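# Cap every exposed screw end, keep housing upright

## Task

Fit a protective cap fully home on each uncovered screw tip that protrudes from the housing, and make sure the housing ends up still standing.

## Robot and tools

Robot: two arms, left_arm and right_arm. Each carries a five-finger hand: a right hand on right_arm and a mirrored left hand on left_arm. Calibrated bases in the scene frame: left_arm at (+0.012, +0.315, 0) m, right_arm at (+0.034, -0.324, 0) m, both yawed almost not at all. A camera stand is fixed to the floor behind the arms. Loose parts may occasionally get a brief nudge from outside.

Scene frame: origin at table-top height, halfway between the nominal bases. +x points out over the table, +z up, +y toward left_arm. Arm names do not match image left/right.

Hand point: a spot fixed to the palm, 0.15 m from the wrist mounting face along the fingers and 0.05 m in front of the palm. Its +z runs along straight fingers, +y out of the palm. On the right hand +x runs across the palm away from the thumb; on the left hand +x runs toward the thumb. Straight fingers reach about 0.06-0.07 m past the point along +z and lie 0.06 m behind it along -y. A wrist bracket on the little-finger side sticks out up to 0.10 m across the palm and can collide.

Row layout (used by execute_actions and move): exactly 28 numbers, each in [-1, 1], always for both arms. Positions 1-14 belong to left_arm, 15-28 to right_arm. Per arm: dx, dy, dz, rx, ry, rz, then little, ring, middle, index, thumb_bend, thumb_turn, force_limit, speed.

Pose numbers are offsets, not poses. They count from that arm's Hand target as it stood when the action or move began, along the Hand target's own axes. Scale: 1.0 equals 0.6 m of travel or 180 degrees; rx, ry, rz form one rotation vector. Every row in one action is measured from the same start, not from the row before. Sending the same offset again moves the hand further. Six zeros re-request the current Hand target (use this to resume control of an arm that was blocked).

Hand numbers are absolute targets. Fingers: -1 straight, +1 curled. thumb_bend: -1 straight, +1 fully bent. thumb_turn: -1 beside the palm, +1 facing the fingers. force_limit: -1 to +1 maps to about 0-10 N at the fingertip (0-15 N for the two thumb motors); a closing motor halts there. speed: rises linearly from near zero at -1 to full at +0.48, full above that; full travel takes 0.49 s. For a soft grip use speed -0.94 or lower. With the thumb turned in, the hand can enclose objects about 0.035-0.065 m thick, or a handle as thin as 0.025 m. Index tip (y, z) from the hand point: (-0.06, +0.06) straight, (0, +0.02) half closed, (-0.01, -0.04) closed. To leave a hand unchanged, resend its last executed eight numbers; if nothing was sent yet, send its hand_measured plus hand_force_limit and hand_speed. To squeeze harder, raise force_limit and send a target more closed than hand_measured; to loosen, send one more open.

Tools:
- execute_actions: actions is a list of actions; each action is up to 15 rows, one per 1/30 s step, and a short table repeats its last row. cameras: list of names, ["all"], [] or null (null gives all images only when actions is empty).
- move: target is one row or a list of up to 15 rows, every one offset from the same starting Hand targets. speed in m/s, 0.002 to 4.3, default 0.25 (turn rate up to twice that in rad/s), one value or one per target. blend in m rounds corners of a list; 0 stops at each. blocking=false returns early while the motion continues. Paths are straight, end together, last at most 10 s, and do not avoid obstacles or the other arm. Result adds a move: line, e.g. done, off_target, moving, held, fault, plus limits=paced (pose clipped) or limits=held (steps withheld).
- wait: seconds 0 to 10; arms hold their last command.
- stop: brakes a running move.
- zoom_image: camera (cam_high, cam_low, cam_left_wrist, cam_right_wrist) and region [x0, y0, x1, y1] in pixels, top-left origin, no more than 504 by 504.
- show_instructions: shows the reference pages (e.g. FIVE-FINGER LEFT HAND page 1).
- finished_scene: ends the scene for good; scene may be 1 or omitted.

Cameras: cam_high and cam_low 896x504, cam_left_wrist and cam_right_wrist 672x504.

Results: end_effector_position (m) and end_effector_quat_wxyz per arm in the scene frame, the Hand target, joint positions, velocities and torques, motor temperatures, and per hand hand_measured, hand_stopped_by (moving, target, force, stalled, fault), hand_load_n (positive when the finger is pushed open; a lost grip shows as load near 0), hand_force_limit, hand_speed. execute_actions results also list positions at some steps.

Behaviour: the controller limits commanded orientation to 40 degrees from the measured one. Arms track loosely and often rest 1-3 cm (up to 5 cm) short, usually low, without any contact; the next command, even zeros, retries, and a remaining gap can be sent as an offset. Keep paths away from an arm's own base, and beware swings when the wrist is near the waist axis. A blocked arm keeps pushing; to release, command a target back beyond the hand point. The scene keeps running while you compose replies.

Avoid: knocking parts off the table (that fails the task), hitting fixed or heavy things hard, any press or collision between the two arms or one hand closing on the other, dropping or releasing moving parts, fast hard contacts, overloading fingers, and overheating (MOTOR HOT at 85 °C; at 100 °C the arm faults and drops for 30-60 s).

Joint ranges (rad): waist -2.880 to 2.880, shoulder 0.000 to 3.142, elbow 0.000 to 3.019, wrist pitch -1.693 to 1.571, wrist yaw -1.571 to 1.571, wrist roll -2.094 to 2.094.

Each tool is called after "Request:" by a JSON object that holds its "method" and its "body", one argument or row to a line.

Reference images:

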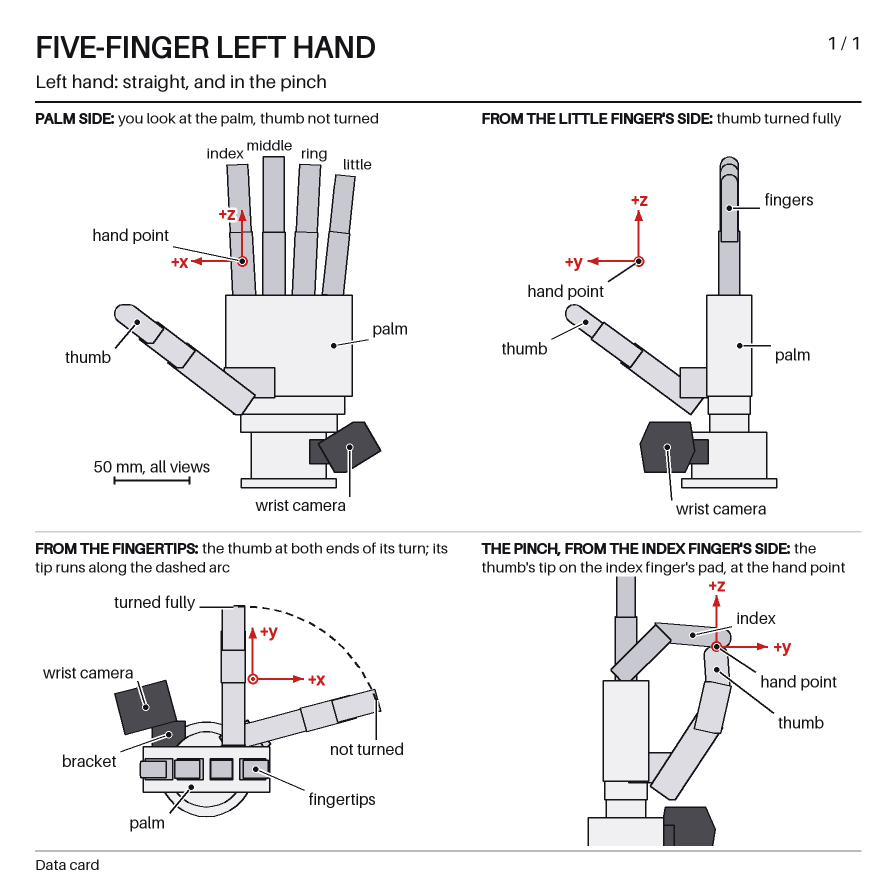

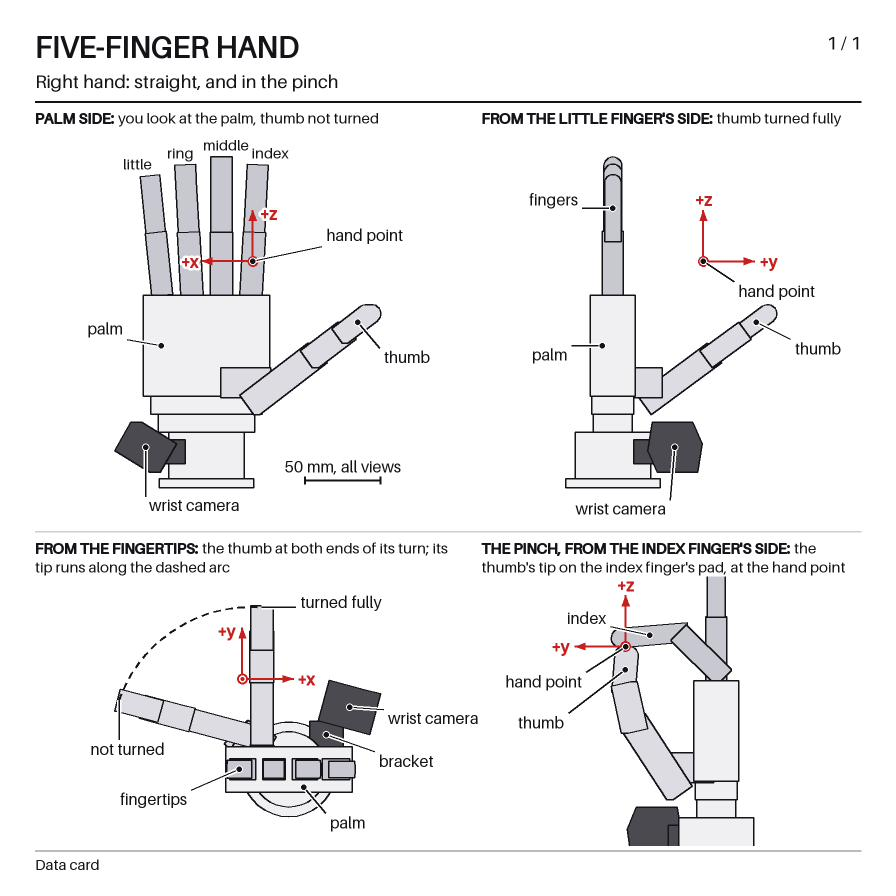

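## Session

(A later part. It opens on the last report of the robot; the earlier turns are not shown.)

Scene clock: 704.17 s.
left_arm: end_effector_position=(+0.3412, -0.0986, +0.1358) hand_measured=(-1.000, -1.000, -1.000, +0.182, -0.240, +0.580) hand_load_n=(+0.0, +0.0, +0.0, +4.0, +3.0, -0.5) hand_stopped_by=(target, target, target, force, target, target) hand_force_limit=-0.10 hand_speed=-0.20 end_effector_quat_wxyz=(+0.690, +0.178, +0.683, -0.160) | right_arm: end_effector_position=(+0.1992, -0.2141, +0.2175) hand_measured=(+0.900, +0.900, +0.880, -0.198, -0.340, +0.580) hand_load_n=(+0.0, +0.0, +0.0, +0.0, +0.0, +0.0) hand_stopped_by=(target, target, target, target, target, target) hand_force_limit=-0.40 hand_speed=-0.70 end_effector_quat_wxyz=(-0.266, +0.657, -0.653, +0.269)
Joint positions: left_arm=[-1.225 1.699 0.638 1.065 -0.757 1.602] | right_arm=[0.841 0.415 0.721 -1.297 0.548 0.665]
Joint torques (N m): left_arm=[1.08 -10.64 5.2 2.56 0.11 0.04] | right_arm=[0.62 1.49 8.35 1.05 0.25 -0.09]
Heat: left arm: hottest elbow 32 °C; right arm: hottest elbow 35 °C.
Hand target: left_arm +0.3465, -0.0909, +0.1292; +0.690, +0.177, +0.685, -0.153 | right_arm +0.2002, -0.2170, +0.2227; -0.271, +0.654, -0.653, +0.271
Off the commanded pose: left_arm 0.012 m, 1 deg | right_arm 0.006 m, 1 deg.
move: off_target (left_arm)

Request:
{"method": "move", "body": {
  "target": [0,0.0015,-0.0004,0,0,0,-1,-1,-1,0.32,-0.24,0.58,-0.1,-0.2,0,0,0,0,0,0,0.9,0.9,0.88,-0.2,-0.34,0.58,-0.4,-0.7],
  "speed": 0.02
}}

Request:
{"method": "move", "body": {
  "target": [0,0.0015,-0.0004,0,0,0,-1,-1,-1,0.32,-0.24,0.58,-0.1,-0.2,0,0,0,0,0,0,0.9,0.9,0.88,-0.2,-0.34,0.58,-0.4,-0.7],
  "speed": 0.02
}}

Request:
{"method": "move", "body": {
  "target": [0,0.0015,-0.0004,0,0,0,-1,-1,-1,0.32,-0.24,0.58,-0.1,-0.2,0,0,0,0,0,0,0.9,0.9,0.88,-0.2,-0.34,0.58,-0.4,-0.7],
  "speed": 0.02
}}

Scene clock: 705.70 s.
left_arm: end_effector_position=(+0.3413, -0.0985, +0.1357) hand_measured=(-1.000, -1.000, -1.000, +0.182, -0.240, +0.580) hand_load_n=(+0.0, +0.0, +0.0, +4.5, +3.5, -1.0) hand_stopped_by=(target, target, target, force, target, target) hand_force_limit=-0.10 hand_speed=-0.20 end_effector_quat_wxyz=(+0.690, +0.179, +0.683, -0.160) | right_arm: end_effector_position=(+0.1992, -0.2141, +0.2175) hand_measured=(+0.900, +0.900, +0.880, -0.198, -0.340, +0.580) hand_load_n=(+0.0, +0.0, +0.0, +0.0, +0.5, +0.0) hand_stopped_by=(target, target, target, target, target, target) hand_force_limit=-0.40 hand_speed=-0.70 end_effector_quat_wxyz=(-0.266, +0.657, -0.653, +0.269)
Joint positions: left_arm=[-1.225 1.699 0.638 1.066 -0.757 1.602] | right_arm=[0.841 0.415 0.721 -1.297 0.548 0.665]
Joint torques (N m): left_arm=[1.49 -10.52 5.01 2.7 0.13 0.04] | right_arm=[0.62 1.49 8.35 1.06 0.25 -0.09]
Heat: left arm: hottest elbow 32 °C; right arm: hottest elbow 35 °C.
Hand target: left_arm +0.3467, -0.0898, +0.1292; +0.690, +0.177, +0.685, -0.153 | right_arm +0.2002, -0.2170, +0.2227; -0.271, +0.654, -0.653, +0.271
Off the commanded pose: left_arm 0.012 m, 1 deg | right_arm 0.006 m, 1 deg.
move: off_target (left_arm)

Scene clock: 706.40 s.
left_arm: end_effector_position=(+0.3413, -0.0977, +0.1355) hand_measured=(-1.000, -1.000, -1.000, +0.182, -0.240, +0.580) hand_load_n=(-0.5, +0.0, +0.0, +4.5, +3.0, -1.0) hand_stopped_by=(target, target, target, force, target, target) hand_force_limit=-0.10 hand_speed=-0.20 end_effector_quat_wxyz=(+0.690, +0.180, +0.682, -0.160) | right_arm: end_effector_position=(+0.1992, -0.2141, +0.2175) hand_measured=(+0.900, +0.900, +0.880, -0.198, -0.340, +0.580) hand_load_n=(+0.5, +0.0, +0.0, +0.0, +0.0, +0.0) hand_stopped_by=(target, target, target, target, target, target) hand_force_limit=-0.40 hand_speed=-0.70 end_effector_quat_wxyz=(-0.266, +0.657, -0.653, +0.269)
Joint positions: left_arm=[-1.224 1.699 0.635 1.069 -0.755 1.604] | right_arm=[0.841 0.415 0.721 -1.297 0.548 0.665]
Joint torques (N m): left_arm=[1.44 -10.4 5.11 2.47 0.09 0.01] | right_arm=[0.62 1.49 8.35 1.06 0.25 -0.09]
Heat: left arm: hottest elbow 32 °C; right arm: hottest elbow 35 °C.
Hand target: left_arm +0.3469, -0.0889, +0.1292; +0.690, +0.177, +0.685, -0.153 | right_arm +0.2002, -0.2170, +0.2227; -0.271, +0.654, -0.653, +0.271
Off the commanded pose: left_arm 0.012 m, 1 deg | right_arm 0.006 m, 1 deg.
move: off_target (left_arm)

Scene clock: 707.20 s.
left_arm: end_effector_position=(+0.3414, -0.0973, +0.1354) hand_measured=(-1.000, -1.000, -1.000, +0.182, -0.240, +0.580) hand_load_n=(+0.0, +0.0, +0.0, +4.5, +3.0, -1.5) hand_stopped_by=(target, target, target, force, target, target) hand_force_limit=-0.10 hand_speed=-0.20 end_effector_quat_wxyz=(+0.690, +0.180, +0.682, -0.160) | right_arm: end_effector_position=(+0.1992, -0.2141, +0.2175) hand_measured=(+0.900, +0.900, +0.880, -0.198, -0.340, +0.580) hand_load_n=(+0.0, +0.0, +0.0, +0.0, +0.0, +0.0) hand_stopped_by=(target, target, target, target, target, target) hand_force_limit=-0.40 hand_speed=-0.70 end_effector_quat_wxyz=(-0.266, +0.657, -0.653, +0.269)
Joint positions: left_arm=[-1.223 1.699 0.633 1.071 -0.753 1.606] | right_arm=[0.841 0.415 0.721 -1.297 0.548 0.665]
Joint torques (N m): left_arm=[1.67 -10.58 5.12 2.48 0.13 -0.01] | right_arm=[0.62 1.55 8.35 1.05 0.25 -0.09]
Heat: left arm: hottest elbow 32 °C; right arm: hottest elbow 35 °C.
Hand target: left_arm +0.3471, -0.0880, +0.1293; +0.690, +0.177, +0.685, -0.153 | right_arm +0.2002, -0.2170, +0.2227; -0.271, +0.654, -0.653, +0.271
Off the commanded pose: left_arm 0.013 m, 1 deg | right_arm 0.006 m, 1 deg.
move: off_target (left_arm)

Request:
{"method": "wait", "body": {
  "seconds": 0,
  "cameras": ["cam_low", "cam_left_wrist", "cam_high"]
}}

Request:
{"method": "zoom_image", "body": {
  "camera": "cam_low",
  "region": [314, 203, 330, 219]
}}

Request:
{"method": "zoom_image", "body": {
  "camera": "cam_left_wrist",
  "region": [280, 210, 360, 310]
}}

Request:
{"method": "zoom_image", "body": {
  "camera": "cam_high",
  "region": [362, 246, 386, 270]
}}

Scene clock: 708.60 s.
left_arm: end_effector_position=(+0.3414, -0.0973, +0.1354) hand_measured=(-1.000, -1.000, -1.000, +0.182, -0.240, +0.580) hand_load_n=(+0.0, +0.0, +0.0, +4.5, +3.0, -1.5) hand_stopped_by=(target, target, target, force, target, target) hand_force_limit=-0.10 hand_speed=-0.20 end_effector_quat_wxyz=(+0.690, +0.180, +0.682, -0.160) | right_arm: end_effector_position=(+0.1992, -0.2141, +0.2175) hand_measured=(+0.900, +0.900, +0.880, -0.198, -0.340, +0.580) hand_load_n=(+0.0, +0.0, +0.0, +0.0, +0.0, +0.0) hand_stopped_by=(target, target, target, target, target, target) hand_force_limit=-0.40 hand_speed=-0.70 end_effector_quat_wxyz=(-0.266, +0.657, -0.653, +0.269)
Joint positions: left_arm=[-1.223 1.699 0.633 1.071 -0.753 1.606] | right_arm=[0.841 0.415 0.721 -1.297 0.548 0.665]
Joint torques (N m): left_arm=[1.2 -10.93 4.96 2.56 0.09 -0.03] | right_arm=[0.62 1.49 8.35 1.05 0.25 -0.09]
Motor temperatures (°C): left_arm=[25 26 31 26 25 26] | right_arm=[24 29 35 27 27 25]
Heat: left arm: hottest elbow 31 °C; right arm: hottest elbow 35 °C.
Hand target: left_arm +0.3471, -0.0880, +0.1293; +0.690, +0.177, +0.685, -0.153 | right_arm +0.2002, -0.2170, +0.2227; -0.271, +0.654, -0.653, +0.271
Off the commanded pose: left_arm 0.013 m, 1 deg | right_arm 0.006 m, 1 deg.
Images, in order (width x height): cam_high 896x504, cam_low 896x504, cam_left_wrist 672x504.

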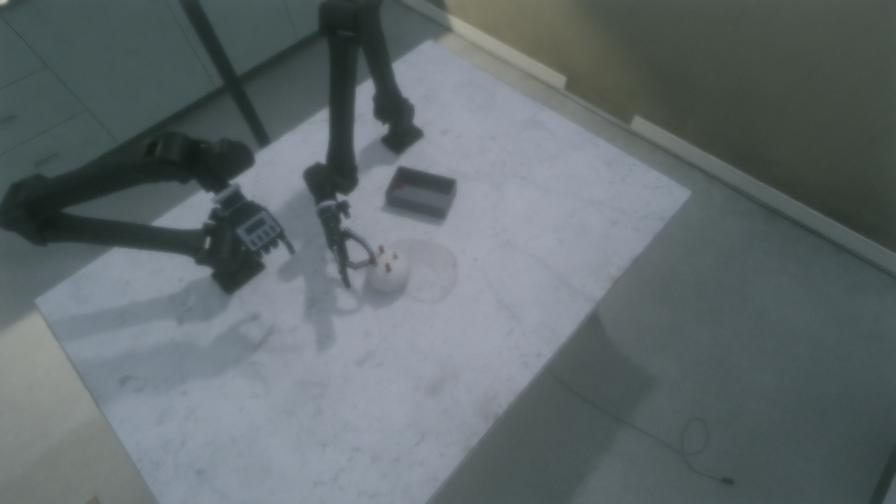

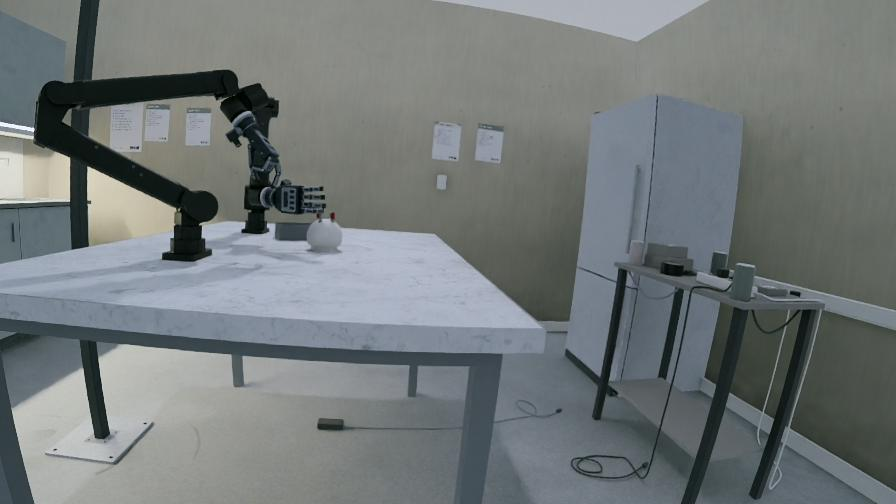

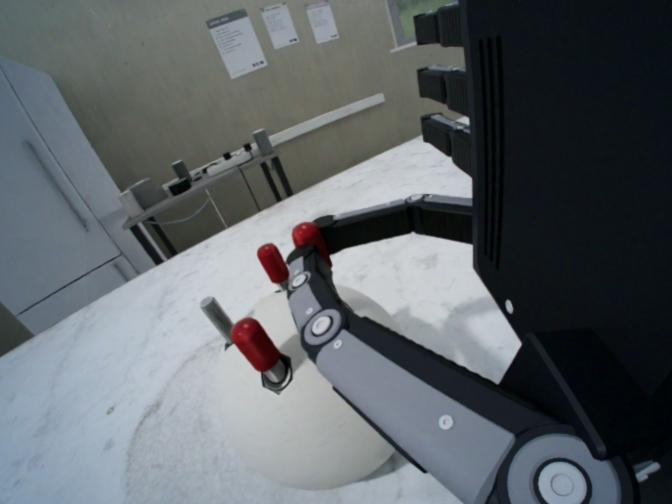

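Scaled by 31.500 from the camera's 896x504 image, which has a finer 1280x720 frame.

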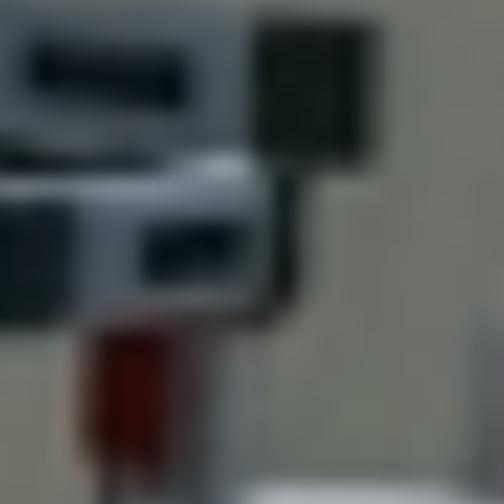

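Scaled by 5.040 from the camera's 672x504 image, which has a finer 960x720 frame.

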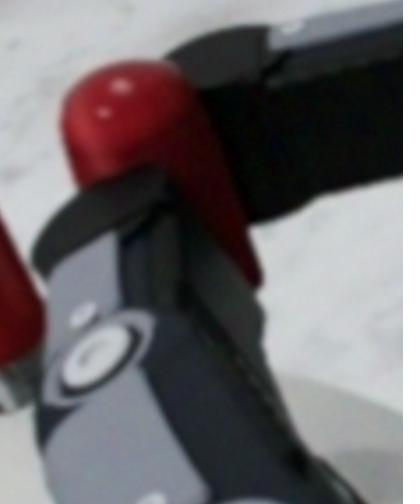

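Scaled by 21.000 from the camera's 896x504 image, which has a finer 1280x720 frame.

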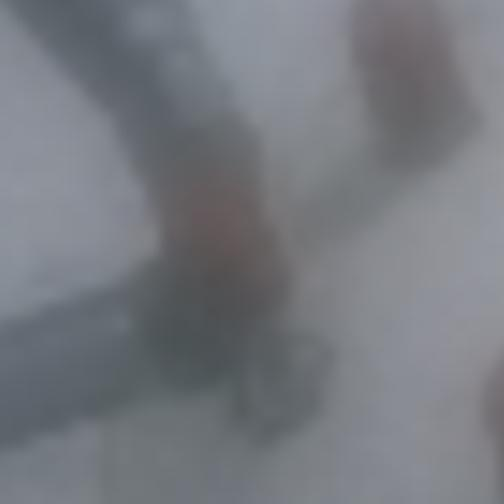

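Request:
{"method": "move", "body": {
  "target": [0,0.0018,-0.0008,0,0,0,-1,-1,-1,0.32,-0.24,0.58,-0.1,-0.2,0,0,0,0,0,0,0.9,0.9,0.88,-0.2,-0.34,0.58,-0.4,-0.7],
  "speed": 0.02
}}

Request:
{"method": "move", "body": {
  "target": [0,0.0018,-0.0008,0,0,0,-1,-1,-1,0.32,-0.24,0.58,-0.1,-0.2,0,0,0,0,0,0,0.9,0.9,0.88,-0.2,-0.34,0.58,-0.4,-0.7],
  "speed": 0.02
}}

Scene clock: 710.13 s.
left_arm: end_effector_position=(+0.3415, -0.0973, +0.1354) hand_measured=(-1.000, -1.000, -1.000, +0.182, -0.240, +0.580) hand_load_n=(+0.0, +0.0, +0.0, +4.5, +3.0, -1.5) hand_stopped_by=(target, target, target, force, target, target) hand_force_limit=-0.10 hand_speed=-0.20 end_effector_quat_wxyz=(+0.690, +0.181, +0.682, -0.160) | right_arm: end_effector_position=(+0.1992, -0.2141, +0.2175) hand_measured=(+0.900, +0.900, +0.880, -0.198, -0.340, +0.580) hand_load_n=(+0.0, +0.0, +0.0, +0.0, +0.0, +0.0) hand_stopped_by=(target, target, target, target, target, target) hand_force_limit=-0.40 hand_speed=-0.70 end_effector_quat_wxyz=(-0.266, +0.657, -0.653, +0.269)
Joint positions: left_arm=[-1.223 1.699 0.633 1.071 -0.752 1.606] | right_arm=[0.841 0.415 0.721 -1.297 0.548 0.665]
Joint torques (N m): left_arm=[1.44 -10.64 4.85 2.59 0.13 -0.01] | right_arm=[0.62 1.49 8.35 1.05 0.25 -0.09]
Heat: left arm: hottest elbow 31 °C; right arm: hottest elbow 35 °C.
Hand target: left_arm +0.3472, -0.0868, +0.1293; +0.690, +0.177, +0.685, -0.153 | right_arm +0.2002, -0.2170, +0.2227; -0.271, +0.654, -0.653, +0.271
Off the commanded pose: left_arm 0.013 m, 1 deg | right_arm 0.006 m, 1 deg.
move: off_target (left_arm)

Scene clock: 710.83 s.
left_arm: end_effector_position=(+0.3410, -0.0962, +0.1339) hand_measured=(-1.000, -1.000, -1.000, +0.182, -0.240, +0.580) hand_load_n=(+0.0, -0.5, +0.0, +5.5, +4.0, +0.5) hand_stopped_by=(target, target, target, force, target, target) hand_force_limit=-0.10 hand_speed=-0.20 end_effector_quat_wxyz=(+0.689, +0.183, +0.682, -0.159) | right_arm: end_effector_position=(+0.1992, -0.2141, +0.2175) hand_measured=(+0.900, +0.900, +0.880, -0.198, -0.340, +0.580) hand_load_n=(+0.0, +0.0, +0.0, +0.0, +0.0, +0.0) hand_stopped_by=(target, target, target, target, target, target) hand_force_limit=-0.40 hand_speed=-0.70 end_effector_quat_wxyz=(-0.266, +0.657, -0.653, +0.269)
Joint positions: left_arm=[-1.223 1.699 0.629 1.072 -0.749 1.607] | right_arm=[0.841 0.415 0.721 -1.297 0.548 0.665]
Joint torques (N m): left_arm=[1.73 -10.81 4.96 2.62 0.01 -0.03] | right_arm=[0.62 1.49 8.35 1.05 0.25 -0.09]
Heat: left arm: hottest elbow 31 °C; right arm: hottest elbow 35 °C.
Hand target: left_arm +0.3473, -0.0857, +0.1294; +0.690, +0.177, +0.685, -0.153 | right_arm +0.2002, -0.2170, +0.2227; -0.271, +0.654, -0.653, +0.271
Off the commanded pose: left_arm 0.013 m, 1 deg | right_arm 0.006 m, 1 deg.
move: off_target (left_arm)

Request:
{"method": "move", "body": {
  "target": [0,0.0007,0,0,0,-0.0111,-1,-1,-1,0.32,-0.24,0.58,-0.1,-0.2,0,0,0,0,0,0,0.9,0.9,0.88,-0.2,-0.34,0.58,-0.4,-0.7],
  "speed": 0.03
}}

Request:
{"method": "move", "body": {
  "target": [0,0.0007,0,0,0,-0.0111,-1,-1,-1,0.32,-0.24,0.58,-0.1,-0.2,0,0,0,0,0,0,0.9,0.9,0.88,-0.2,-0.34,0.58,-0.4,-0.7],
  "speed": 0.03
}}

Scene clock: 713.30 s.
left_arm: end_effector_position=(+0.3409, -0.0963, +0.1328) hand_measured=(-1.000, -1.000, -1.000, +0.182, -0.240, +0.580) hand_load_n=(+0.0, +0.0, +0.0, +5.5, +4.5, +0.0) hand_stopped_by=(target, target, target, force, target, target) hand_force_limit=-0.10 hand_speed=-0.20 end_effector_quat_wxyz=(+0.688, +0.178, +0.684, -0.166) | right_arm: end_effector_position=(+0.1992, -0.2141, +0.2175) hand_measured=(+0.900, +0.900, +0.880, -0.198, -0.340, +0.580) hand_load_n=(+0.0, +0.0, +0.0, +0.0, +0.0, +0.0) hand_stopped_by=(target, target, target, target, target, target) hand_force_limit=-0.40 hand_speed=-0.70 end_effector_quat_wxyz=(-0.266, +0.657, -0.653, +0.269)
Joint positions: left_arm=[-1.222 1.698 0.627 1.072 -0.746 1.59] | right_arm=[0.841 0.415 0.721 -1.297 0.548 0.665]
Joint torques (N m): left_arm=[1.55 -11.4 4.89 2.33 0.02 -0.19] | right_arm=[0.62 1.49 8.35 1.05 0.25 -0.09]
Heat: left arm: hottest elbow 31 °C; right arm: hottest elbow 35 °C.
Hand target: left_arm +0.3475, -0.0852, +0.1293; +0.687, +0.165, +0.688, -0.165 | right_arm +0.2002, -0.2170, +0.2227; -0.271, +0.654, -0.653, +0.271
Off the commanded pose: left_arm 0.013 m, 2 deg | right_arm 0.006 m, 1 deg.
move: off_target (left_arm)

Scene clock: 714.40 s.
left_arm: end_effector_position=(+0.3410, -0.0960, +0.1332) hand_measured=(-1.000, -1.000, -1.000, +0.182, -0.240, +0.580) hand_load_n=(-0.5, +0.0, +0.0, +6.0, +4.5, +0.0) hand_stopped_by=(target, target, target, force, target, target) hand_force_limit=-0.10 hand_speed=-0.20 end_effector_quat_wxyz=(+0.686, +0.164, +0.686, -0.180) | right_arm: end_effector_position=(+0.1992, -0.2141, +0.2175) hand_measured=(+0.900, +0.900, +0.880, -0.198, -0.340, +0.580) hand_load_n=(+0.0, +0.0, +0.0, +0.5, -0.5, +0.0) hand_stopped_by=(target, target, target, target, target, target) hand_force_limit=-0.40 hand_speed=-0.70 end_effector_quat_wxyz=(-0.266, +0.657, -0.653, +0.269)
Joint positions: left_arm=[-1.219 1.69 0.624 1.072 -0.743 1.554] | right_arm=[0.841 0.415 0.721 -1.297 0.548 0.665]
Joint torques (N m): left_arm=[1.38 -11.46 5.07 2.1 0 -0.17] | right_arm=[0.62 1.49 8.35 1.06 0.25 -0.09]
Heat: left arm: hottest elbow 31 °C; right arm: hottest elbow 35 °C.
Hand target: left_arm +0.3476, -0.0849, +0.1293; +0.684, +0.153, +0.691, -0.177 | right_arm +0.2002, -0.2170, +0.2227; -0.271, +0.654, -0.653, +0.271
Off the commanded pose: left_arm 0.014 m, 1 deg | right_arm 0.006 m, 1 deg.
move: off_target (left_arm)

Request:
{"method": "move", "body": {
  "target": [0.001,0.0004,0,0,0,-0.0111,-1,-1,-1,0.32,-0.24,0.58,-0.1,-0.2,0,0,0,0,0,0,0.9,0.9,0.88,-0.2,-0.34,0.58,-0.4,-0.7],
  "speed": 0.03
}}

Request:
{"method": "move", "body": {
  "target": [0.001,0.0004,0,0,0,-0.0111,-1,-1,-1,0.32,-0.24,0.58,-0.1,-0.2,0,0,0,0,0,0,0.9,0.9,0.88,-0.2,-0.34,0.58,-0.4,-0.7],
  "speed": 0.03,
  "cameras": ["cam_low", "cam_left_wrist", "cam_high"]
}}

Request:
{"method": "zoom_image", "body": {
  "camera": "cam_low",
  "region": [314, 203, 330, 219]
}}

Request:
{"method": "zoom_image", "body": {
  "camera": "cam_left_wrist",
  "region": [280, 210, 360, 310]
}}

Request:
{"method": "zoom_image", "body": {
  "camera": "cam_high",
  "region": [362, 246, 386, 270]
}}

Scene clock: 716.30 s.
left_arm: end_effector_position=(+0.3412, -0.0958, +0.1335) hand_measured=(-1.000, -1.000, -1.000, +0.182, -0.240, +0.580) hand_load_n=(+0.0, +0.0, +0.0, +5.5, +4.0, +0.0) hand_stopped_by=(target, target, target, force, target, target) hand_force_limit=-0.10 hand_speed=-0.20 end_effector_quat_wxyz=(+0.683, +0.151, +0.688, -0.193) | right_arm: end_effector_position=(+0.1992, -0.2141, +0.2175) hand_measured=(+0.900, +0.900, +0.880, -0.198, -0.340, +0.580) hand_load_n=(+0.0, +0.5, +0.0, +0.0, +0.0, +0.0) hand_stopped_by=(target, target, target, target, target, target) hand_force_limit=-0.40 hand_speed=-0.70 end_effector_quat_wxyz=(-0.266, +0.657, -0.653, +0.269)
Joint positions: left_arm=[-1.216 1.683 0.622 1.072 -0.741 1.519] | right_arm=[0.841 0.415 0.721 -1.297 0.548 0.665]
Joint torques (N m): left_arm=[1.85 -11.28 5.03 1.85 0.02 -0.16] | right_arm=[0.56 1.49 8.35 1.05 0.25 -0.09]
Heat: left arm: hottest elbow 31 °C; right arm: hottest elbow 35 °C.
Hand target: left_arm +0.3478, -0.0848, +0.1288; +0.681, +0.141, +0.693, -0.189 | right_arm +0.2002, -0.2170, +0.2227; -0.271, +0.654, -0.653, +0.271
Off the commanded pose: left_arm 0.014 m, 1 deg | right_arm 0.006 m, 1 deg.
move: off_target (left_arm)

Scene clock: 717.40 s.
left_arm: end_effector_position=(+0.3413, -0.0955, +0.1337) hand_measured=(-1.000, -1.000, -1.000, +0.182, -0.240, +0.580) hand_load_n=(+0.0, +0.0, +0.0, +6.0, +4.5, +0.0) hand_stopped_by=(target, target, target, force, target, target) hand_force_limit=-0.10 hand_speed=-0.20 end_effector_quat_wxyz=(+0.681, +0.138, +0.690, -0.206) | right_arm: end_effector_position=(+0.1992, -0.2141, +0.2175) hand_measured=(+0.900, +0.900, +0.880, -0.198, -0.340, +0.580) hand_load_n=(+0.0, +0.0, +0.0, +0.0, +0.0, +0.0) hand_stopped_by=(target, target, target, target, target, target) hand_force_limit=-0.40 hand_speed=-0.70 end_effector_quat_wxyz=(-0.266, +0.657, -0.653, +0.269)
Joint positions: left_arm=[-1.214 1.677 0.619 1.072 -0.738 1.485] | right_arm=[0.841 0.415 0.721 -1.297 0.548 0.665]
Joint torques (N m): left_arm=[1.67 -11.46 5.11 1.7 0.02 -0.2] | right_arm=[0.62 1.49 8.35 1.05 0.25 -0.09]
Heat: left arm: hottest elbow 31 °C; right arm: hottest elbow 35 °C.
Hand target: left_arm +0.3478, -0.0846, +0.1280; +0.677, +0.129, +0.696, -0.201 | right_arm +0.2002, -0.2170, +0.2227; -0.271, +0.654, -0.653, +0.271
Off the commanded pose: left_arm 0.014 m, 1 deg | right_arm 0.006 m, 1 deg.
move: off_target (left_arm)
Images, in order (width x height): cam_high 896x504, cam_low 896x504, cam_left_wrist 672x504.

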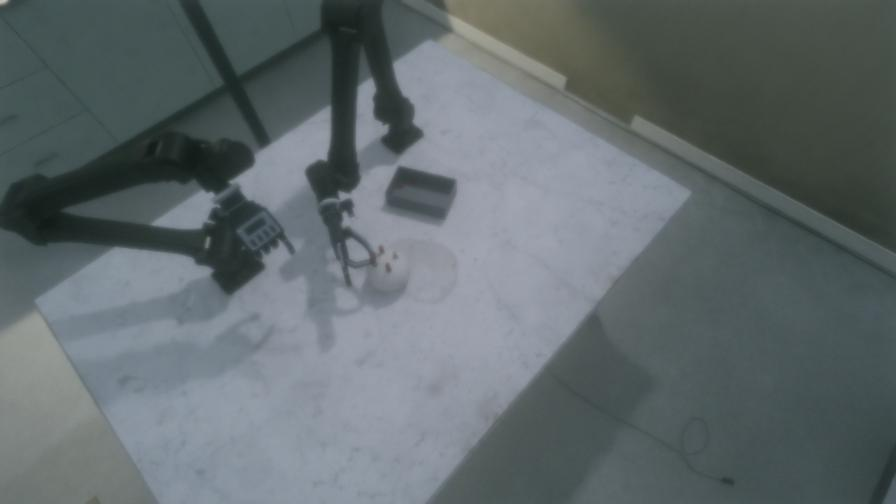

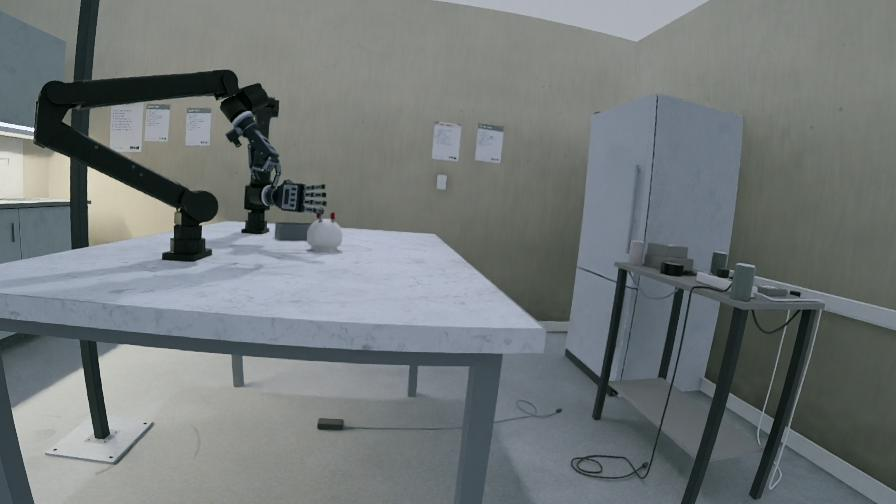

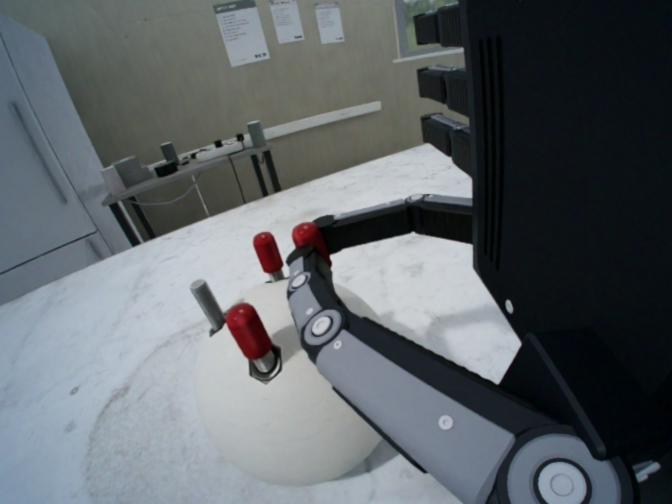

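Scaled by 31.500 from the camera's 896x504 image, which has a finer 1280x720 frame.

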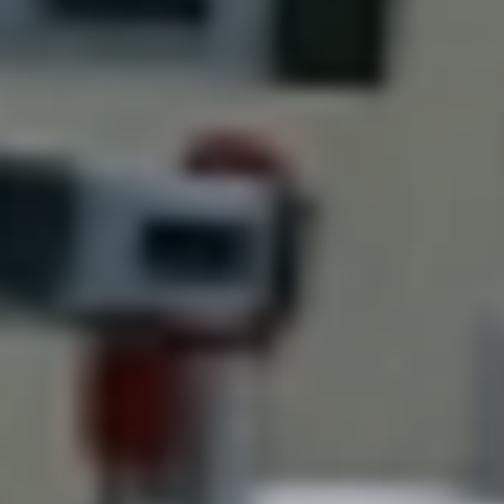

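Scaled by 5.040 from the camera's 672x504 image, which has a finer 960x720 frame.

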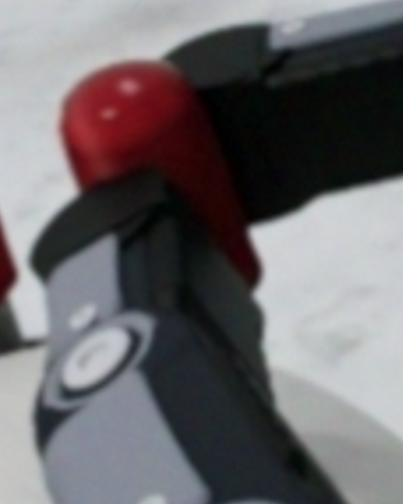

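Scaled by 21.000 from the camera's 896x504 image, which has a finer 1280x720 frame.

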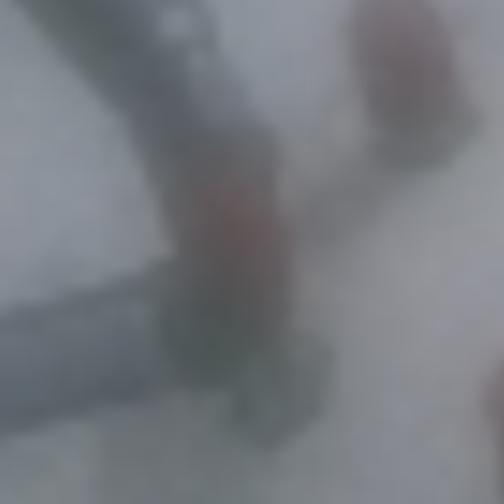

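Request:
{"method": "move", "body": {
  "target": [
    [0.0008,-0.0072,0.0001,0,0,0,-1,-1,-1,0.32,-0.24,0.58,-0.1,-0.2,0,0,0,0,0,0,0.9,0.9,0.88,-0.2,-0.34,0.58,-0.4,-0.7],
    [0.0058,-0.0067,0.0001,0,0,0,-1,-1,-1,0.32,-0.24,0.58,-0.1,-0.2,0,0,0,0,0,0,0.9,0.9,0.88,-0.2,-0.34,0.58,-0.4,-0.7]
  ],
  "speed": 0.03
}}

Scene clock: 719.70 s.
left_arm: end_effector_position=(+0.3413, -0.0954, +0.1338) hand_measured=(-1.000, -1.000, -1.000, +0.182, -0.240, +0.580) hand_load_n=(+0.0, +0.0, +0.0, +6.0, +4.5, +0.0) hand_stopped_by=(target, target, target, force, target, target) hand_force_limit=-0.10 hand_speed=-0.20 end_effector_quat_wxyz=(+0.681, +0.138, +0.690, -0.206) | right_arm: end_effector_position=(+0.1992, -0.2141, +0.2175) hand_measured=(+0.900, +0.900, +0.880, -0.198, -0.340, +0.580) hand_load_n=(+0.0, +0.0, +0.0, +0.0, +0.0, +0.0) hand_stopped_by=(target, target, target, target, target, target) hand_force_limit=-0.40 hand_speed=-0.70 end_effector_quat_wxyz=(-0.266, +0.657, -0.653, +0.269)
Joint positions: left_arm=[-1.214 1.676 0.619 1.072 -0.739 1.484] | right_arm=[0.841 0.415 0.721 -1.297 0.548 0.665]
Joint torques (N m): left_arm=[0.85 -10.11 5.78 2.04 -0.23 -0.15] | right_arm=[0.62 1.55 8.35 1.06 0.25 -0.09]
Heat: left arm: hottest elbow 31 °C; right arm: hottest elbow 35 °C.
Hand target: left_arm +0.3459, -0.0885, +0.1251; +0.677, +0.129, +0.696, -0.201 | right_arm +0.2002, -0.2170, +0.2227; -0.271, +0.654, -0.653, +0.271
Off the commanded pose: left_arm 0.012 m, 1 deg | right_arm 0.006 m, 1 deg.
move: off_target (left_arm)

Request:
{"method": "move", "body": {
  "target": [0.0050,0.0005,0,0,0,0,-1,-1,-1,0.32,-0.24,0.58,-0.1,-0.2,0,0,0,0,0,0,0.9,0.9,0.88,-0.2,-0.34,0.58,-0.4,-0.7],
  "speed": 0.02
}}

Request:
{"method": "move", "body": {
  "target": [0.0050,0.0005,0,0,0,0,-1,-1,-1,0.32,-0.24,0.58,-0.1,-0.2,0,0,0,0,0,0,0.9,0.9,0.88,-0.2,-0.34,0.58,-0.4,-0.7],
  "speed": 0.02
}}

Scene clock: 721.27 s.
left_arm: end_effector_position=(+0.3413, -0.0954, +0.1338) hand_measured=(-1.000, -1.000, -1.000, +0.182, -0.240, +0.580) hand_load_n=(+0.0, +0.0, +0.0, +6.0, +4.5, +0.0) hand_stopped_by=(target, target, target, force, target, target) hand_force_limit=-0.10 hand_speed=-0.20 end_effector_quat_wxyz=(+0.681, +0.137, +0.690, -0.206) | right_arm: end_effector_position=(+0.1992, -0.2141, +0.2175) hand_measured=(+0.900, +0.900, +0.880, -0.198, -0.340, +0.580) hand_load_n=(+0.0, +0.0, +0.0, +0.0, +0.0, +0.0) hand_stopped_by=(target, target, target, target, target, target) hand_force_limit=-0.40 hand_speed=-0.70 end_effector_quat_wxyz=(-0.266, +0.657, -0.653, +0.269)
Joint positions: left_arm=[-1.214 1.676 0.619 1.072 -0.739 1.484] | right_arm=[0.841 0.415 0.721 -1.297 0.548 0.665]
Joint torques (N m): left_arm=[1.2 -9.41 5.63 2.45 -0.24 -0.18] | right_arm=[0.62 1.49 8.35 1.06 0.25 -0.09]
Heat: left arm: hottest elbow 31 °C; right arm: hottest elbow 35 °C.
Hand target: left_arm +0.3458, -0.0885, +0.1221; +0.677, +0.128, +0.696, -0.201 | right_arm +0.2002, -0.2170, +0.2227; -0.271, +0.654, -0.653, +0.271
Off the commanded pose: left_arm 0.014 m, 1 deg | right_arm 0.006 m, 1 deg.
move: off_target (left_arm)

Scene clock: 722.07 s.
left_arm: end_effector_position=(+0.3414, -0.0955, +0.1338) hand_measured=(-1.000, -1.000, -1.000, +0.182, -0.240, +0.580) hand_load_n=(+0.0, +0.0, +0.0, +6.0, +4.5, +0.0) hand_stopped_by=(target, target, target, force, target, target) hand_force_limit=-0.10 hand_speed=-0.20 end_effector_quat_wxyz=(+0.682, +0.135, +0.689, -0.208) | right_arm: end_effector_position=(+0.1992, -0.2141, +0.2175) hand_measured=(+0.900, +0.900, +0.880, -0.198, -0.340, +0.580) hand_load_n=(+0.0, +0.0, +0.0, +0.0, +0.0, +0.0) hand_stopped_by=(target, target, target, target, target, target) hand_force_limit=-0.40 hand_speed=-0.70 end_effector_quat_wxyz=(-0.266, +0.657, -0.653, +0.269)
Joint positions: left_arm=[-1.214 1.679 0.619 1.081 -0.74 1.482] | right_arm=[0.841 0.415 0.721 -1.297 0.548 0.665]
Joint torques (N m): left_arm=[1.08 -9.35 5.59 2.52 -0.2 -0.15] | right_arm=[0.62 1.49 8.34 1.06 0.25 -0.09]
Heat: left arm: hottest elbow 31 °C; right arm: hottest elbow 35 °C.
Hand target: left_arm +0.3458, -0.0885, +0.1190; +0.677, +0.128, +0.696, -0.201 | right_arm +0.2002, -0.2170, +0.2227; -0.271, +0.654, -0.653, +0.271
Off the commanded pose: left_arm 0.017 m, 1 deg | right_arm 0.006 m, 1 deg.
move: off_target (left_arm)

Request:
{"method": "move", "body": {
  "target": [-0.0070,-0.0007,0,0.0020,0,0,-1,-1,-1,0.32,-0.24,0.58,-0.1,-0.2,0,0,0,0,0,0,0.9,0.9,0.88,-0.2,-0.34,0.58,-0.4,-0.7],
  "speed": 0.02
}}

Request:
{"method": "move", "body": {
  "target": [0,0,0,0.0030,0,0,-1,-1,-1,0.32,-0.24,0.58,-0.1,-0.2,0,0,0,0,0,0,0.9,0.9,0.88,-0.2,-0.34,0.58,-0.4,-0.7],
  "speed": 0.02
}}

Scene clock: 726.57 s.
left_arm: end_effector_position=(+0.3414, -0.0955, +0.1339) hand_measured=(-1.000, -1.000, -1.000, +0.182, -0.240, +0.580) hand_load_n=(+0.0, +0.0, +0.0, +6.0, +4.5, +0.0) hand_stopped_by=(target, target, target, force, target, target) hand_force_limit=-0.10 hand_speed=-0.20 end_effector_quat_wxyz=(+0.682, +0.134, +0.689, -0.208) | right_arm: end_effector_position=(+0.1992, -0.2141, +0.2175) hand_measured=(+0.900, +0.900, +0.880, -0.198, -0.340, +0.580) hand_load_n=(+0.0, +0.0, +0.0, +0.0, +0.0, +0.0) hand_stopped_by=(target, target, target, target, target, target) hand_force_limit=-0.40 hand_speed=-0.70 end_effector_quat_wxyz=(-0.266, +0.657, -0.653, +0.269)
Joint positions: left_arm=[-1.214 1.679 0.619 1.081 -0.74 1.482] | right_arm=[0.841 0.415 0.721 -1.297 0.548 0.665]
Joint torques (N m): left_arm=[1.32 -10.46 5.33 2.02 0.08 -0.15] | right_arm=[0.56 1.55 8.35 1.05 0.25 -0.09]
Heat: left arm: hottest elbow 31 °C; right arm: hottest elbow 35 °C.
Hand target: left_arm +0.3458, -0.0885, +0.1233; +0.677, +0.131, +0.695, -0.203 | right_arm +0.2002, -0.2170, +0.2227; -0.271, +0.654, -0.653, +0.271
Off the commanded pose: left_arm 0.013 m, 1 deg | right_arm 0.006 m, 1 deg.
move: off_target (left_arm)

Scene clock: 727.30 s.
left_arm: end_effector_position=(+0.3412, -0.0962, +0.1332) hand_measured=(-1.000, -1.000, -1.000, +0.182, -0.242, +0.580) hand_load_n=(+0.0, +0.0, +0.0, +6.5, +5.0, -0.5) hand_stopped_by=(target, target, target, force, target, target) hand_force_limit=-0.10 hand_speed=-0.20 end_effector_quat_wxyz=(+0.681, +0.138, +0.688, -0.210) | right_arm: end_effector_position=(+0.1992, -0.2141, +0.2175) hand_measured=(+0.900, +0.900, +0.880, -0.198, -0.340, +0.580) hand_load_n=(+0.0, +0.0, +0.0, +0.0, +0.0, +0.0) hand_stopped_by=(target, target, target, target, target, target) hand_force_limit=-0.40 hand_speed=-0.70 end_effector_quat_wxyz=(-0.266, +0.657, -0.653, +0.269)
Joint positions: left_arm=[-1.213 1.679 0.617 1.081 -0.732 1.482] | right_arm=[0.841 0.415 0.721 -1.297 0.548 0.665]
Joint torques (N m): left_arm=[0.73 -10.52 5.09 2.25 0.24 -0.15] | right_arm=[0.62 1.49 8.35 1.05 0.25 -0.09]
Heat: left arm: hottest elbow 31 °C; right arm: hottest elbow 35 °C.
Hand target: left_arm +0.3459, -0.0885, +0.1233; +0.676, +0.134, +0.694, -0.206 | right_arm +0.2002, -0.2170, +0.2227; -0.271, +0.654, -0.653, +0.271
Off the commanded pose: left_arm 0.013 m, 1 deg | right_arm 0.006 m, 1 deg.
move: off_target (left_arm)

Request:
{"method": "move", "body": {
  "target": [0.0030,0.0003,0,0,-0.0056,0,-1,-1,-1,0.32,-0.24,0.58,-0.1,-0.2,0,0,0,0,0,0,0.9,0.9,0.88,-0.2,-0.34,0.58,-0.4,-0.7],
  "speed": 0.03
}}

Request:
{"method": "move", "body": {
  "target": [0.0010,0.0003,0,0,-0.0056,0,-1,-1,-1,0.32,-0.24,0.58,-0.1,-0.2,0,0,0,0,0,0,0.9,0.9,0.88,-0.2,-0.34,0.58,-0.4,-0.7],
  "speed": 0.03
}}

Scene clock: 731.10 s.
left_arm: end_effector_position=(+0.3411, -0.0955, +0.1336) hand_measured=(-1.000, -1.000, -1.000, +0.182, -0.242, +0.580) hand_load_n=(+0.0, +0.0, +0.0, +6.5, +5.0, +0.0) hand_stopped_by=(target, target, target, force, target, target) hand_force_limit=-0.10 hand_speed=-0.20 end_effector_quat_wxyz=(+0.684, +0.131, +0.684, -0.217) | right_arm: end_effector_position=(+0.1992, -0.2141, +0.2175) hand_measured=(+0.900, +0.900, +0.880, -0.198, -0.340, +0.580) hand_load_n=(+0.0, +0.0, +0.0, +0.0, +0.0, +0.0) hand_stopped_by=(target, target, target, target, target, target) hand_force_limit=-0.40 hand_speed=-0.70 end_effector_quat_wxyz=(-0.266, +0.657, -0.653, +0.269)
Joint positions: left_arm=[-1.212 1.688 0.612 1.118 -0.73 1.482] | right_arm=[0.841 0.415 0.721 -1.297 0.548 0.665]
Joint torques (N m): left_arm=[0.85 -9.64 5.19 2.48 0.08 -0.01] | right_arm=[0.62 1.44 8.35 1.05 0.25 -0.09]
Heat: left arm: hottest elbow 31 °C; right arm: hottest elbow 35 °C.
Hand target: left_arm +0.3459, -0.0885, +0.1215; +0.683, +0.132, +0.688, -0.207 | right_arm +0.2002, -0.2170, +0.2227; -0.271, +0.654, -0.653, +0.271
Off the commanded pose: left_arm 0.015 m, 1 deg | right_arm 0.006 m, 1 deg.
move: off_target (left_arm)

Scene clock: 732.03 s.
left_arm: end_effector_position=(+0.3416, -0.0957, +0.1335) hand_measured=(-1.000, -1.000, -1.000, +0.182, -0.242, +0.580) hand_load_n=(+0.0, +0.0, +0.0, +6.5, +5.0, -0.5) hand_stopped_by=(target, target, target, force, target, target) hand_force_limit=-0.10 hand_speed=-0.20 end_effector_quat_wxyz=(+0.690, +0.129, +0.677, -0.220) | right_arm: end_effector_position=(+0.1992, -0.2141, +0.2175) hand_measured=(+0.900, +0.900, +0.880, -0.198, -0.340, +0.580) hand_load_n=(+0.0, +0.0, +0.0, +0.0, +0.0, +0.0) hand_stopped_by=(target, target, target, target, target, target) hand_force_limit=-0.40 hand_speed=-0.70 end_effector_quat_wxyz=(-0.266, +0.657, -0.653, +0.269)
Joint positions: left_arm=[-1.212 1.706 0.61 1.163 -0.73 1.495] | right_arm=[0.841 0.415 0.721 -1.297 0.548 0.665]
Joint torques (N m): left_arm=[1.26 -9.35 5 2.5 0 0.02] | right_arm=[0.62 1.49 8.35 1.05 0.25 -0.09]
Heat: left arm: hottest elbow 31 °C; right arm: hottest elbow 35 °C.
Hand target: left_arm +0.3459, -0.0884, +0.1209; +0.689, +0.130, +0.682, -0.209 | right_arm +0.2002, -0.2170, +0.2227; -0.271, +0.654, -0.653, +0.271
Off the commanded pose: left_arm 0.015 m, 1 deg | right_arm 0.006 m, 1 deg.
move: off_target (left_arm)

Request:
{"method": "wait", "body": {
  "seconds": 0,
  "cameras": ["cam_low", "cam_left_wrist", "cam_high"]
}}

Request:
{"method": "zoom_image", "body": {
  "camera": "cam_low",
  "region": [314, 203, 330, 219]
}}

Request:
{"method": "zoom_image", "body": {
  "camera": "cam_left_wrist",
  "region": [240, 210, 370, 350]
}}

Request:
{"method": "zoom_image", "body": {
  "camera": "cam_high",
  "region": [362, 246, 386, 270]
}}

Scene clock: 732.60 s.
left_arm: end_effector_position=(+0.3416, -0.0957, +0.1335) hand_measured=(-1.000, -1.000, -1.000, +0.182, -0.242, +0.580) hand_load_n=(+0.0, +0.0, -0.5, +6.5, +5.0, +0.0) hand_stopped_by=(target, target, target, force, target, target) hand_force_limit=-0.10 hand_speed=-0.20 end_effector_quat_wxyz=(+0.690, +0.129, +0.677, -0.220) | right_arm: end_effector_position=(+0.1992, -0.2141, +0.2175) hand_measured=(+0.900, +0.900, +0.880, -0.198, -0.340, +0.580) hand_load_n=(+0.0, +0.0, +0.0, +0.0, +0.0, +0.0) hand_stopped_by=(target, target, target, target, target, target) hand_force_limit=-0.40 hand_speed=-0.70 end_effector_quat_wxyz=(-0.266, +0.657, -0.653, +0.269)
Joint positions: left_arm=[-1.212 1.706 0.61 1.163 -0.73 1.495] | right_arm=[0.841 0.415 0.721 -1.297 0.548 0.665]
Joint torques (N m): left_arm=[1.03 -9.17 5.14 2.58 -0.03 0.03] | right_arm=[0.62 1.49 8.35 1.05 0.25 -0.09]
Heat: left arm: hottest elbow 31 °C; right arm: hottest elbow 35 °C.
Hand target: left_arm +0.3459, -0.0884, +0.1209; +0.689, +0.130, +0.682, -0.209 | right_arm +0.2002, -0.2170, +0.2227; -0.271, +0.654, -0.653, +0.271
Off the commanded pose: left_arm 0.015 m, 1 deg | right_arm 0.006 m, 1 deg.
Images, in order (width x height): cam_high 896x504, cam_low 896x504, cam_left_wrist 672x504.

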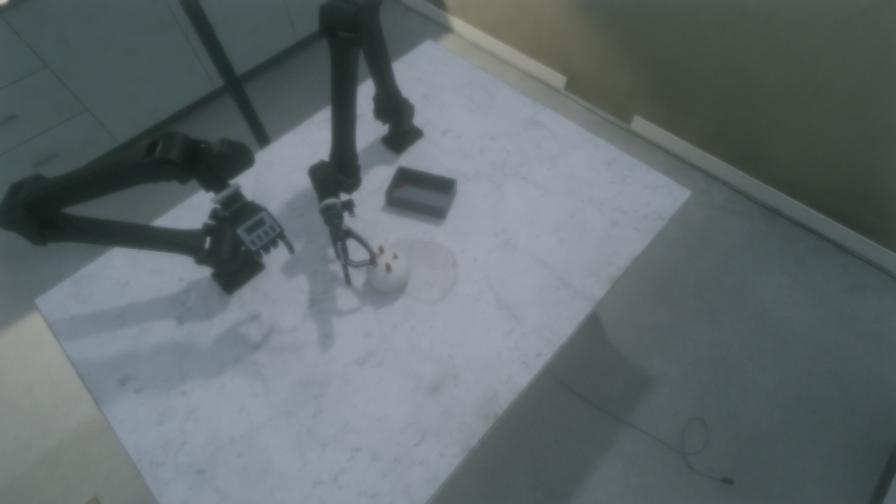

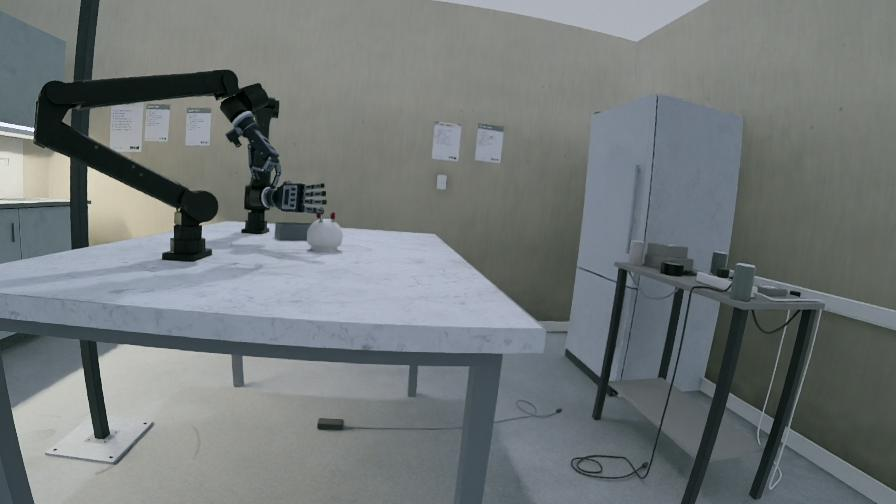

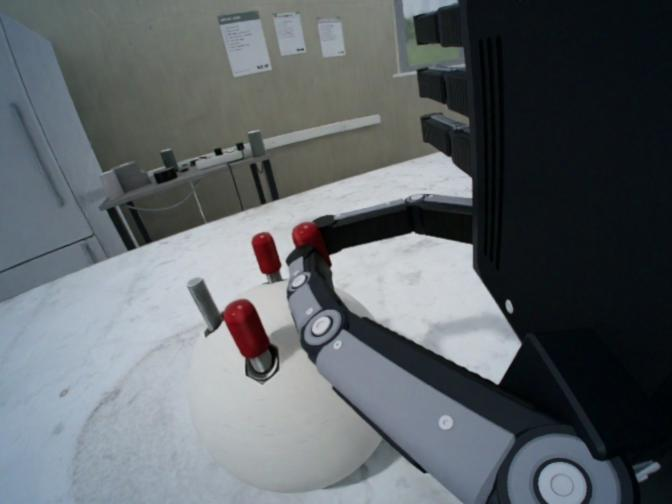

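Scaled by 31.500 from the camera's 896x504 image, which has a finer 1280x720 frame.

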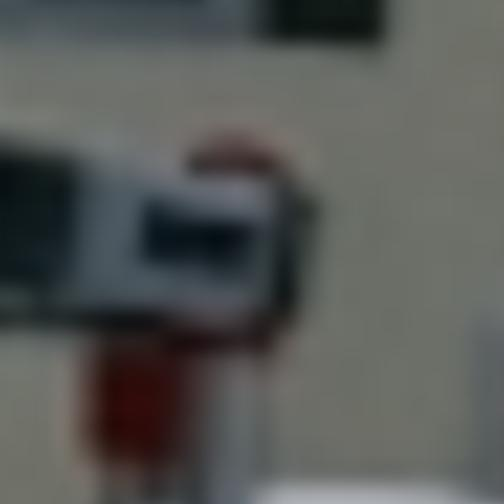

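Scaled by 3.600 from the camera's 672x504 image, which has a finer 960x720 frame.

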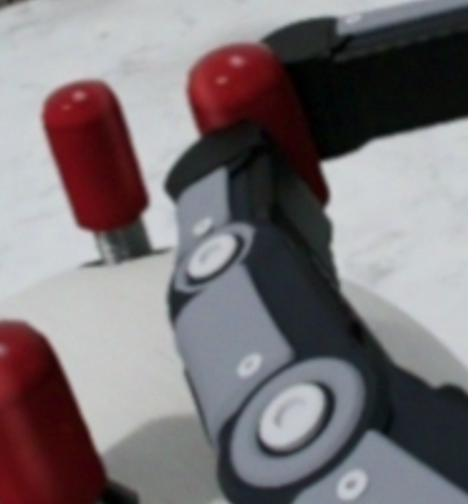

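Scaled by 21.000 from the camera's 896x504 image, which has a finer 1280x720 frame.

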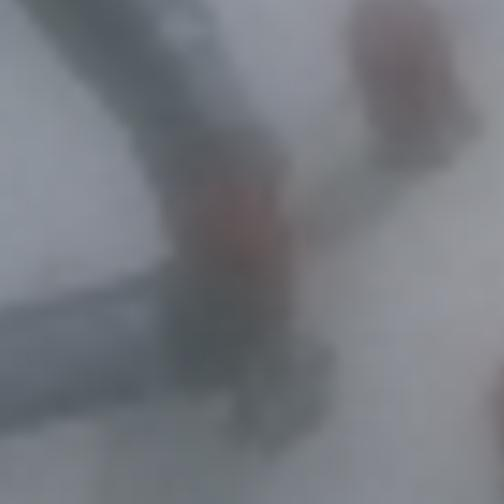

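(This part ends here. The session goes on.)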